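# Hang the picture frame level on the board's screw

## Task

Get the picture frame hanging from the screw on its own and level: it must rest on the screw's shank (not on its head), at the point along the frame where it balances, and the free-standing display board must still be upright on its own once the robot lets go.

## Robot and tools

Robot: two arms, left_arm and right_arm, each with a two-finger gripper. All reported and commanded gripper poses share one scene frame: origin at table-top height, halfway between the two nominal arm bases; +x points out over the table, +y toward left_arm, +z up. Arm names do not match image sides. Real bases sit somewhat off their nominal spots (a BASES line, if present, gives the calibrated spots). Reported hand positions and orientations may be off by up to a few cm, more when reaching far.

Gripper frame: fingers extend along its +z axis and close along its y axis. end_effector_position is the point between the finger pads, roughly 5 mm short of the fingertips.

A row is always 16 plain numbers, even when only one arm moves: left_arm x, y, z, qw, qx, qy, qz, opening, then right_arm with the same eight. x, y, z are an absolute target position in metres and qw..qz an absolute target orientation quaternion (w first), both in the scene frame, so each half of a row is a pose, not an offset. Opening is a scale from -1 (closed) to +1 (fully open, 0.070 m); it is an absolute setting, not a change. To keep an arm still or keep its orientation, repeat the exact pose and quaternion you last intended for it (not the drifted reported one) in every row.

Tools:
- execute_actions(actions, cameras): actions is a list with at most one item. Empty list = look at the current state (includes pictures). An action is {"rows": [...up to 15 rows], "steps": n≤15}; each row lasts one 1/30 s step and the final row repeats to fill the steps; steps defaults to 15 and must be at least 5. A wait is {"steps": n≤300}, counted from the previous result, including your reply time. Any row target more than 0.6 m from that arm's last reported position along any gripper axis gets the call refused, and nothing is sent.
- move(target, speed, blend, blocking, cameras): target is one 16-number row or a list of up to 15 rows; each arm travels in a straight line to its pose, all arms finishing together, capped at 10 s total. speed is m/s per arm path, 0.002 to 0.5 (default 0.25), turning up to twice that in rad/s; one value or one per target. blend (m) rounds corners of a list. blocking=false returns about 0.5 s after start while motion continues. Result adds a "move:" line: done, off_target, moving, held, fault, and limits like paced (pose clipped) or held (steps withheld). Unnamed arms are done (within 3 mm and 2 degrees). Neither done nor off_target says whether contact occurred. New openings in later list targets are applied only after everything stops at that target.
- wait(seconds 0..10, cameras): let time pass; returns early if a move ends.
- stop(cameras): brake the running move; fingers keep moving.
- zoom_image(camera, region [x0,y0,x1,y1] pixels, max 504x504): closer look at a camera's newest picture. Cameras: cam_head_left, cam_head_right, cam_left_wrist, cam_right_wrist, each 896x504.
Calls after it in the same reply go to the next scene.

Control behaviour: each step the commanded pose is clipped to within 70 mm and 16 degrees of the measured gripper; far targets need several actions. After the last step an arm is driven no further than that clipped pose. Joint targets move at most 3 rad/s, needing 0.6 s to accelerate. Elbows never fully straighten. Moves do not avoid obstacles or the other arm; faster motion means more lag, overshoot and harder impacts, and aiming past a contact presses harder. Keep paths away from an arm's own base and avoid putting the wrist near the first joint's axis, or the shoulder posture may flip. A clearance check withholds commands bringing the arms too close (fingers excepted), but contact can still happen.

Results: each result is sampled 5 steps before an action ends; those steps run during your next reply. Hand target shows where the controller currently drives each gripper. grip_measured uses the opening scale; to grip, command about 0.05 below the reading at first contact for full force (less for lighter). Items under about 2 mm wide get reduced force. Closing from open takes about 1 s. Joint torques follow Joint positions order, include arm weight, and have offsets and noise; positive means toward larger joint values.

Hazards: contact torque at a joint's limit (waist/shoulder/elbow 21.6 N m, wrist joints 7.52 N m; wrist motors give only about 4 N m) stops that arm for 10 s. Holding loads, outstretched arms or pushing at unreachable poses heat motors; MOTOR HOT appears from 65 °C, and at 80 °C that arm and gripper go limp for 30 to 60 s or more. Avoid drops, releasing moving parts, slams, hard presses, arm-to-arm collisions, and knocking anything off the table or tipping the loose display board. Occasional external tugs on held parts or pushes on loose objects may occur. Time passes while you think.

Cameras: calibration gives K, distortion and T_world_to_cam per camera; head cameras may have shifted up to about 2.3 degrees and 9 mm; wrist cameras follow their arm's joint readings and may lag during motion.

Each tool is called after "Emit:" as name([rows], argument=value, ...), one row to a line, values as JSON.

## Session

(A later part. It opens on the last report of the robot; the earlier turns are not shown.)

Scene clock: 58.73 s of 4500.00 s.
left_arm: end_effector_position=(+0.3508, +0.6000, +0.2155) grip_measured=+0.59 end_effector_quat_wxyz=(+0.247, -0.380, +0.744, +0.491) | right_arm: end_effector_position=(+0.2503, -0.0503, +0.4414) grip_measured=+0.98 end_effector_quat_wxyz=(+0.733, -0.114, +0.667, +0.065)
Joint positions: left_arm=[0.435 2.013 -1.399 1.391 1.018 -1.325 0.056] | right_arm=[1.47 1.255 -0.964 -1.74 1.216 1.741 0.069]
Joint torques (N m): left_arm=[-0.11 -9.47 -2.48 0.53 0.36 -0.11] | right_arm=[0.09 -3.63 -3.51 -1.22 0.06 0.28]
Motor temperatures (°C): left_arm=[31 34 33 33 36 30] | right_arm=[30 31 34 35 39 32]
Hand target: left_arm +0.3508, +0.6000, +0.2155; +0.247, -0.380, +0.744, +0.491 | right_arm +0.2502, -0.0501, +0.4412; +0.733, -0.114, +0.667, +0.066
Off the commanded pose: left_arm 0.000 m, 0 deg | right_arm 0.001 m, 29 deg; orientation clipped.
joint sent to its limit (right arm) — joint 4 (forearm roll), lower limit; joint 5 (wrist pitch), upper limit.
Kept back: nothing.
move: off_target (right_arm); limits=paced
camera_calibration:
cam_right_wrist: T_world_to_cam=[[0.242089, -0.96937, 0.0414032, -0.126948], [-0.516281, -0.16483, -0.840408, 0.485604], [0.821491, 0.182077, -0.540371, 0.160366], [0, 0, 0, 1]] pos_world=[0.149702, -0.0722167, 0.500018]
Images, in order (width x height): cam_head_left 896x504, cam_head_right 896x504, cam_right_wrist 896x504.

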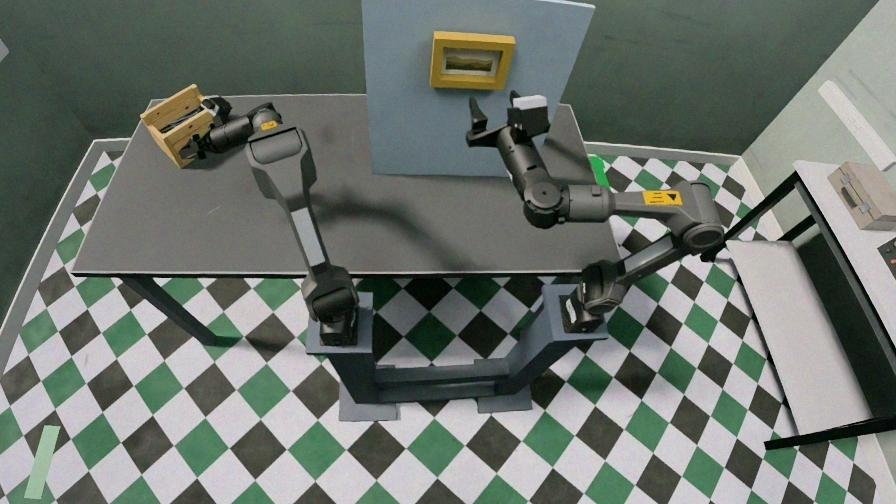

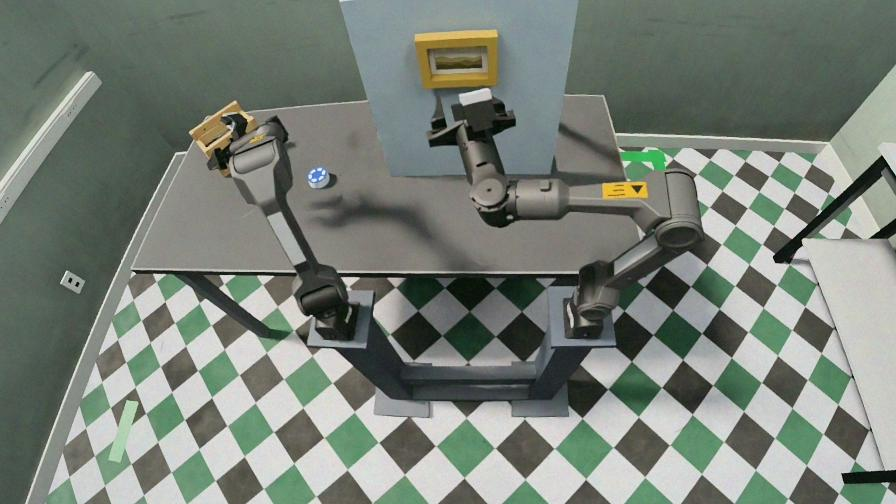

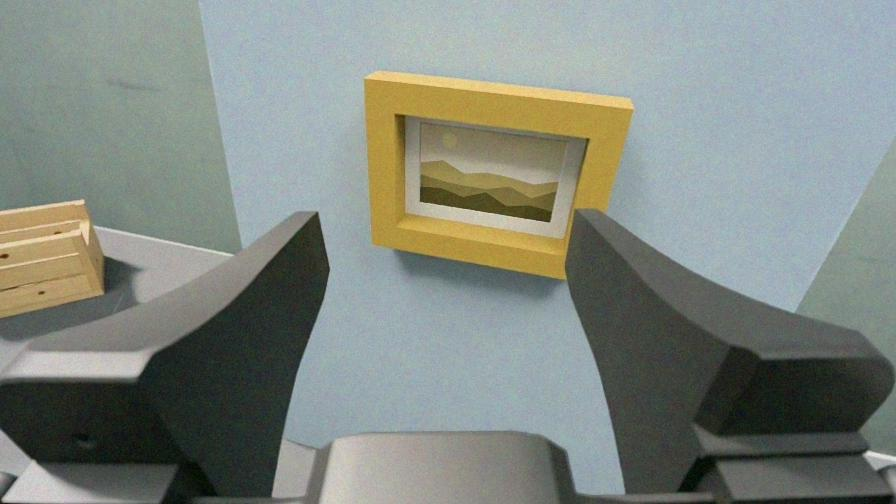

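Emit:
move([
  [0.3508,0.6,0.2155,0.247,-0.380,0.744,0.491,0.59,0.30,-0.12,0.50,0.45,-0.127,0.87,0.134,1.0],
  [0.3508,0.6,0.2155,0.247,-0.380,0.744,0.491,0.59,0.412,-0.08,0.522,0.498,-0.127,0.847,0.134,1.0],
], speed=0.25, blend=0.03, cameras=["cam_right_wrist","cam_head_left","cam_head_right"])

Emit:
zoom_image(camera="cam_right_wrist", region=[300, 190, 480, 270])

Scene clock: 66.17 s of 4500.00 s.
left_arm: end_effector_position=(+0.3508, +0.6000, +0.2155) grip_measured=+0.59 end_effector_quat_wxyz=(+0.247, -0.380, +0.744, +0.491) | right_arm: end_effector_position=(+0.4117, -0.0797, +0.5221) grip_measured=+0.98 end_effector_quat_wxyz=(+0.501, -0.127, +0.846, +0.135)
Joint positions: left_arm=[0.435 2.013 -1.399 1.391 1.018 -1.325 0.056] | right_arm=[0.609 1.758 -2.396 -0.162 1.216 0.252 0.069]
Joint torques (N m): left_arm=[-0.07 -9.33 -2.42 0.54 0.39 -0.1] | right_arm=[-0.34 -6.6 -2.91 -0.19 -0.5 -0.08]
Motor temperatures (°C): left_arm=[31 34 33 33 36 30] | right_arm=[29 31 34 35 39 32]
Hand target: left_arm +0.3508, +0.6000, +0.2155; +0.247, -0.380, +0.744, +0.491 | right_arm +0.4119, -0.0800, +0.5218; +0.500, -0.127, +0.846, +0.135
Off the commanded pose: left_arm 0.000 m, 0 deg | right_arm 0.000 m, 0 deg.
joint sent to its limit (right arm) — joint 5 (wrist pitch), upper limit.
Kept back: nothing.
move: done
camera_calibration:
cam_right_wrist: T_world_to_cam=[[0.323897, -0.936935, -0.131313, -0.138843], [-0.877716, -0.245773, -0.411352, 0.550225], [0.353136, 0.248491, -0.901968, 0.463672], [0, 0, 0, 1]] pos_world=[0.364173, -0.110074, 0.626322]
Images, in order (width x height): cam_head_left 896x504, cam_head_right 896x504, cam_right_wrist 896x504.

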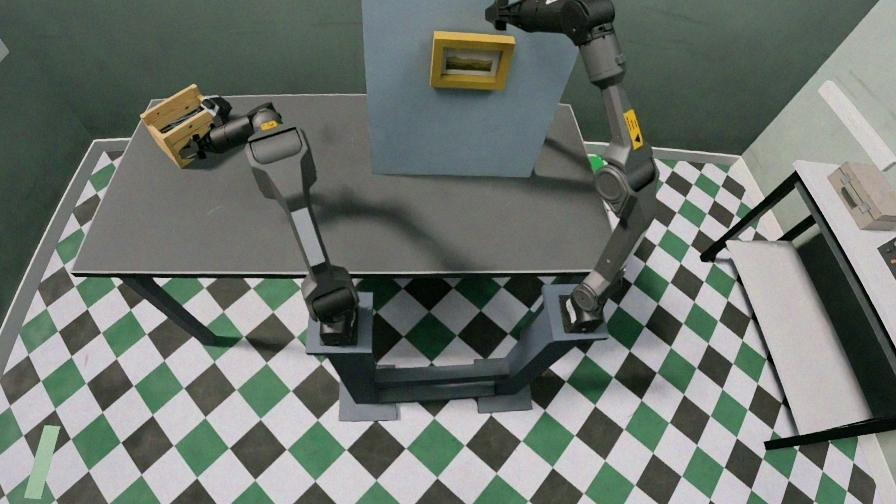

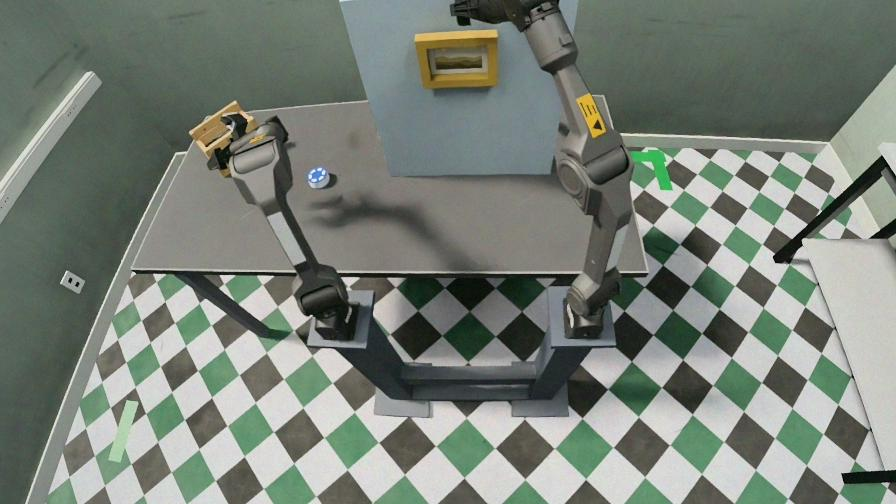

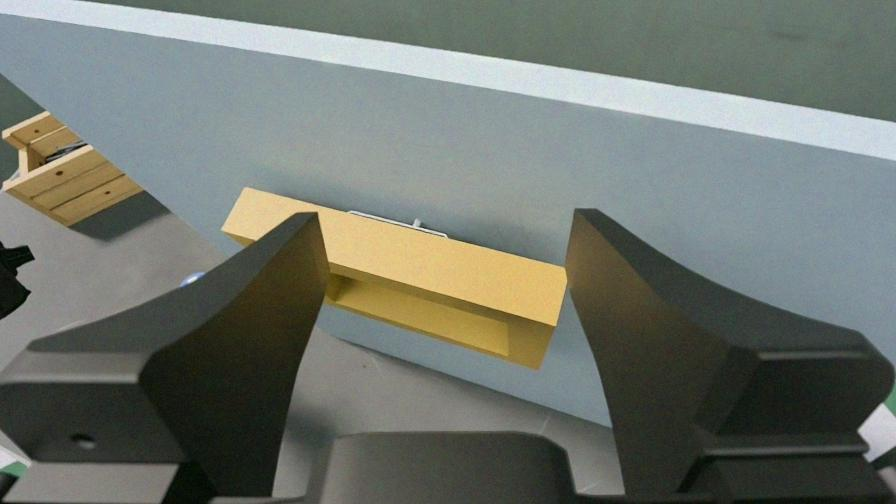

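Scaled by 2.800 from the camera's 896x504 image, which has a finer 1280x720 frame.

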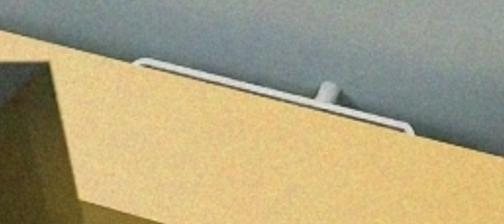

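Emit:
zoom_image(camera="cam_right_wrist", region=[380, 200, 460, 245])

Emit:
zoom_image(camera="cam_right_wrist", region=[200, 170, 600, 380])

Emit:
zoom_image(camera="cam_head_left", region=[420, 20, 524, 100])

Emit:
zoom_image(camera="cam_head_right", region=[404, 16, 508, 96])

Emit:
zoom_image(camera="cam_head_left", region=[355, 120, 475, 190])

Emit:
zoom_image(camera="cam_head_left", region=[455, 120, 575, 190])

Emit:
zoom_image(camera="cam_head_right", region=[355, 120, 475, 190])

Emit:
zoom_image(camera="cam_head_right", region=[475, 120, 595, 190])

Scaled by 6.300 from the camera's 896x504 image, which has a finer 1280x720 frame.

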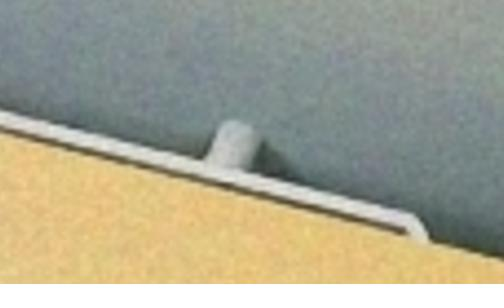

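Scaled by 1.260 from the camera's 896x504 image, which has a finer 1280x720 frame.

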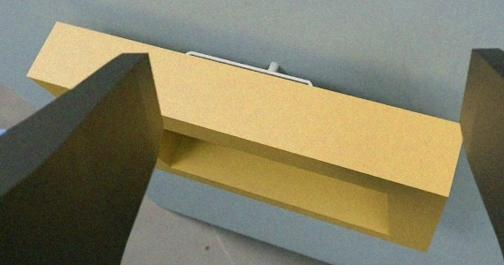

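Scaled by 4.846 from the camera's 896x504 image, which has a finer 1280x720 frame.

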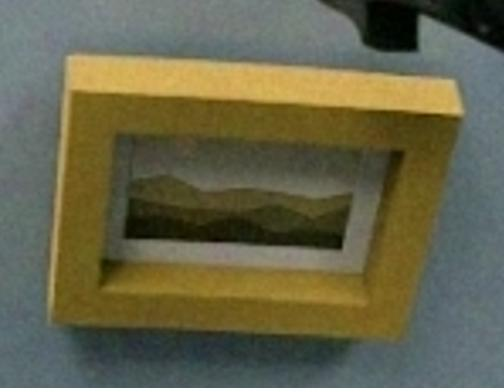

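Scaled by 4.846 from the camera's 896x504 image, which has a finer 1280x720 frame.

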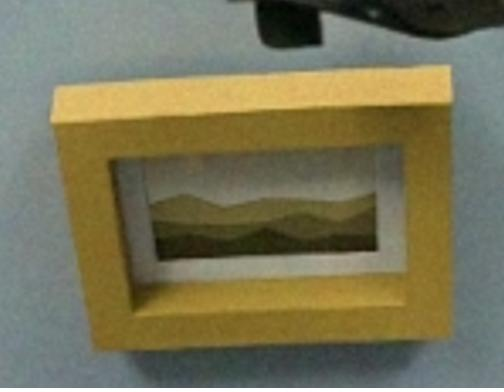

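Scaled by 4.200 from the camera's 896x504 image, which has a finer 1280x720 frame.

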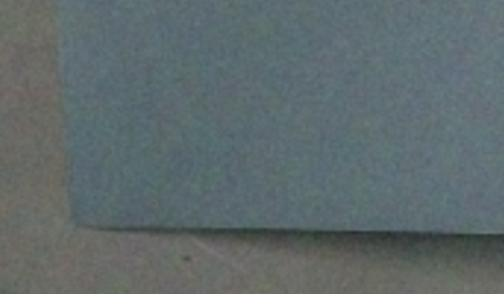

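Scaled by 4.200 from the camera's 896x504 image, which has a finer 1280x720 frame.

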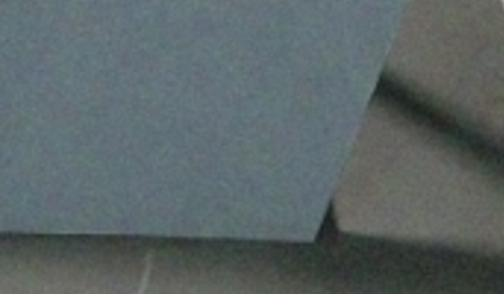

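Scaled by 4.200 from the camera's 896x504 image, which has a finer 1280x720 frame.

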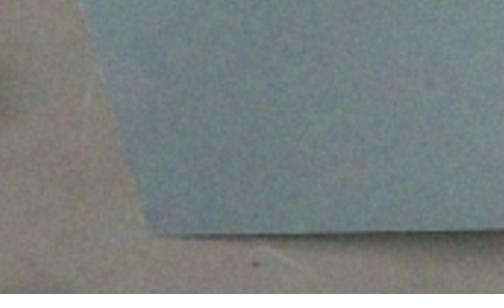

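Scaled by 4.200 from the camera's 896x504 image, which has a finer 1280x720 frame.

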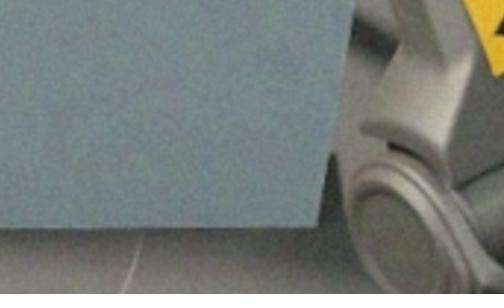

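Emit:
zoom_image(camera="cam_right_wrist", region=[0, 0, 120, 67])

Emit:
zoom_image(camera="cam_right_wrist", region=[388, 40, 508, 107])

Emit:
zoom_image(camera="cam_right_wrist", region=[776, 110, 896, 177])

Emit:
zoom_image(camera="cam_right_wrist", region=[310, 320, 430, 387])

Emit:
zoom_image(camera="cam_right_wrist", region=[510, 370, 630, 437])

Emit:
zoom_image(camera="cam_right_wrist", region=[210, 175, 330, 242])

Emit:
zoom_image(camera="cam_right_wrist", region=[470, 235, 590, 302])

Emit:
zoom_image(camera="cam_right_wrist", region=[490, 290, 610, 357])

Scaled by 4.200 from the camera's 896x504 image, which has a finer 1280x720 frame.

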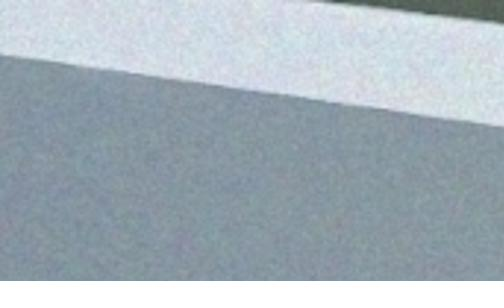

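Scaled by 4.200 from the camera's 896x504 image, which has a finer 1280x720 frame.

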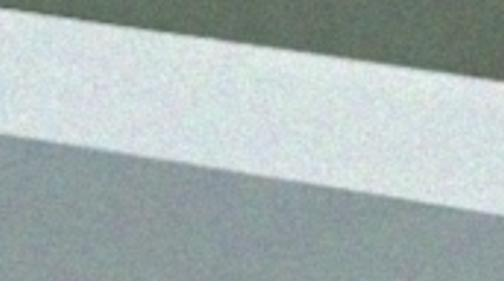

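Scaled by 4.200 from the camera's 896x504 image, which has a finer 1280x720 frame.

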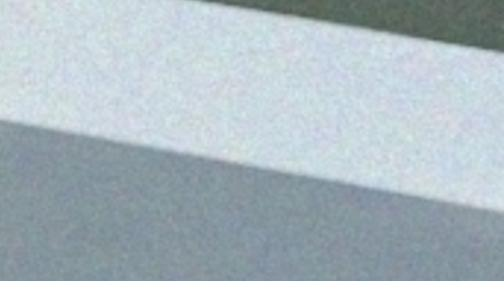

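Scaled by 4.200 from the camera's 896x504 image, which has a finer 1280x720 frame.

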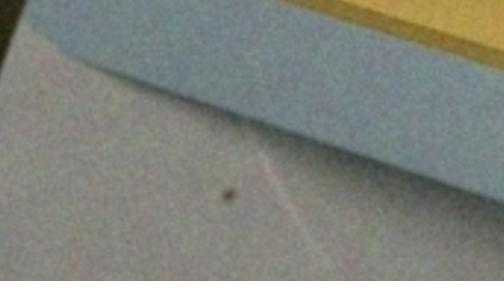

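Scaled by 4.200 from the camera's 896x504 image, which has a finer 1280x720 frame.

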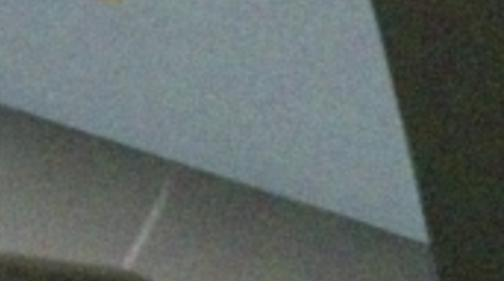

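Scaled by 4.200 from the camera's 896x504 image, which has a finer 1280x720 frame.

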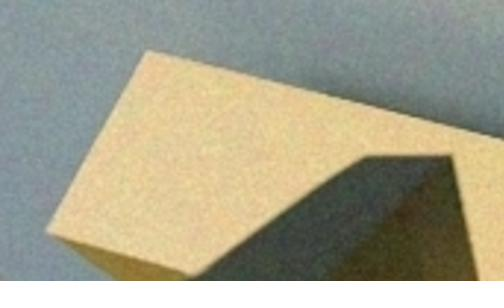

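Scaled by 4.200 from the camera's 896x504 image, which has a finer 1280x720 frame.

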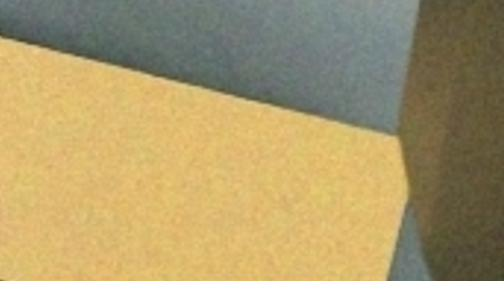

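Scaled by 4.200 from the camera's 896x504 image, which has a finer 1280x720 frame.

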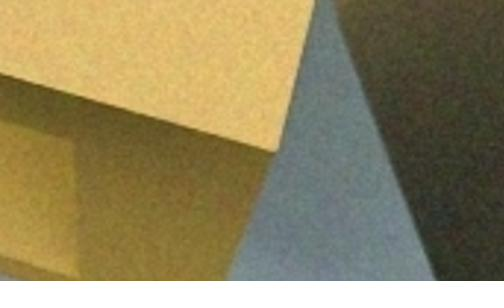

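Emit:
move(target=[0.3508,0.6,0.2155,0.247,-0.380,0.744,0.491,0.59,0.30,-0.22,0.45,0.40,-0.127,0.90,0.10,1.0], speed=0.25, cameras=["cam_right_wrist","cam_head_left","cam_head_right"])

Scene clock: 74.83 s of 4500.00 s.
left_arm: end_effector_position=(+0.3508, +0.6000, +0.2155) grip_measured=+0.59 end_effector_quat_wxyz=(+0.247, -0.380, +0.744, +0.491) | right_arm: end_effector_position=(+0.2999, -0.2200, +0.4498) grip_measured=+0.98 end_effector_quat_wxyz=(+0.419, -0.124, +0.894, +0.100)
Joint positions: left_arm=[0.435 2.013 -1.399 1.391 1.018 -1.325 0.056] | right_arm=[0.191 1.16 -1.592 0.17 1.216 -0.094 0.069]
Joint torques (N m): left_arm=[-0.45 -9.37 -2.59 0.54 0.4 -0.11] | right_arm=[0.7 -1.14 -3.9 -0.02 -0.43 0.25]
Motor temperatures (°C): left_arm=[31 34 33 33 36 30] | right_arm=[29 31 34 35 39 32]
Hand target: left_arm +0.3508, +0.6000, +0.2155; +0.247, -0.380, +0.744, +0.491 | right_arm +0.3001, -0.2199, +0.4497; +0.418, -0.124, +0.894, +0.100
Off the commanded pose: left_arm 0.000 m, 0 deg | right_arm 0.000 m, 2 deg.
joint sent to its limit (right arm) — joint 5 (wrist pitch), upper limit.
Kept back: nothing.
move: done
camera_calibration:
cam_right_wrist: T_world_to_cam=[[0.274343, -0.956567, -0.0985637, -0.247733], [-0.942448, -0.247084, -0.225257, 0.323341], [0.19112, 0.154689, -0.969301, 0.531045], [0, 0, 0, 1]] pos_world=[0.271203, -0.239228, 0.56316]
Images, in order (width x height): cam_head_left 896x504, cam_head_right 896x504, cam_right_wrist 896x504.

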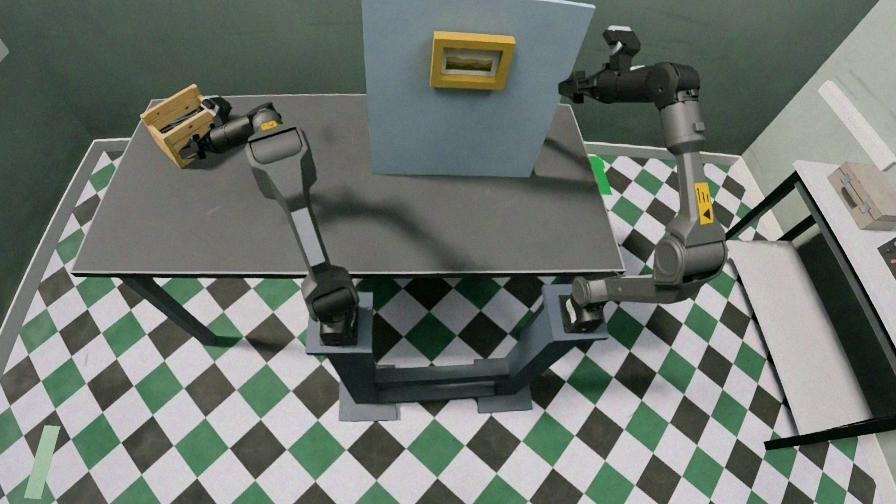

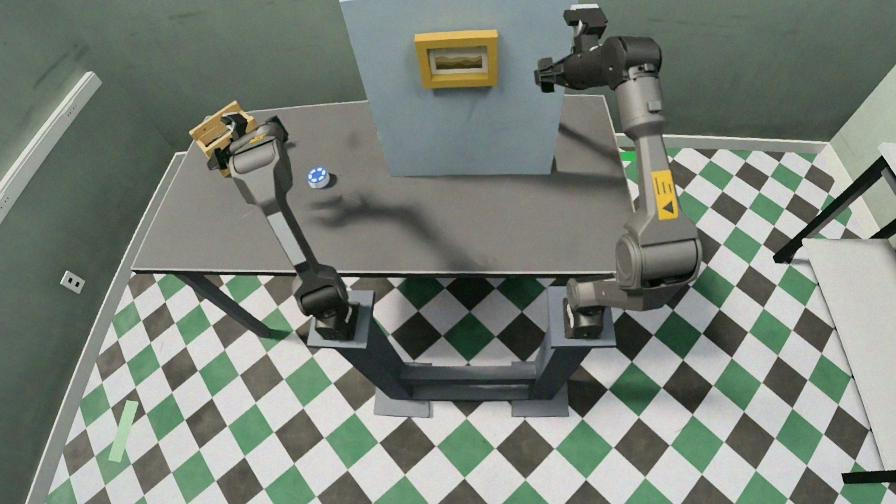

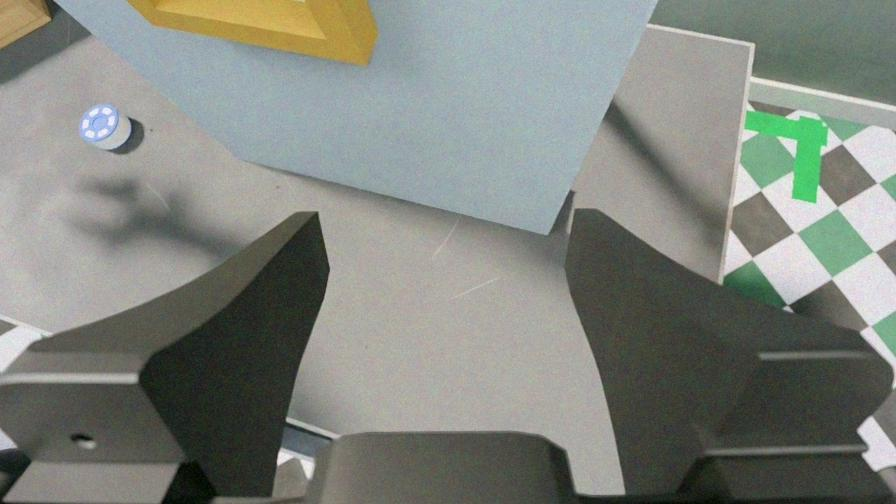

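Emit:
finished_scene(scene=1)

The scene is finished: the task was done.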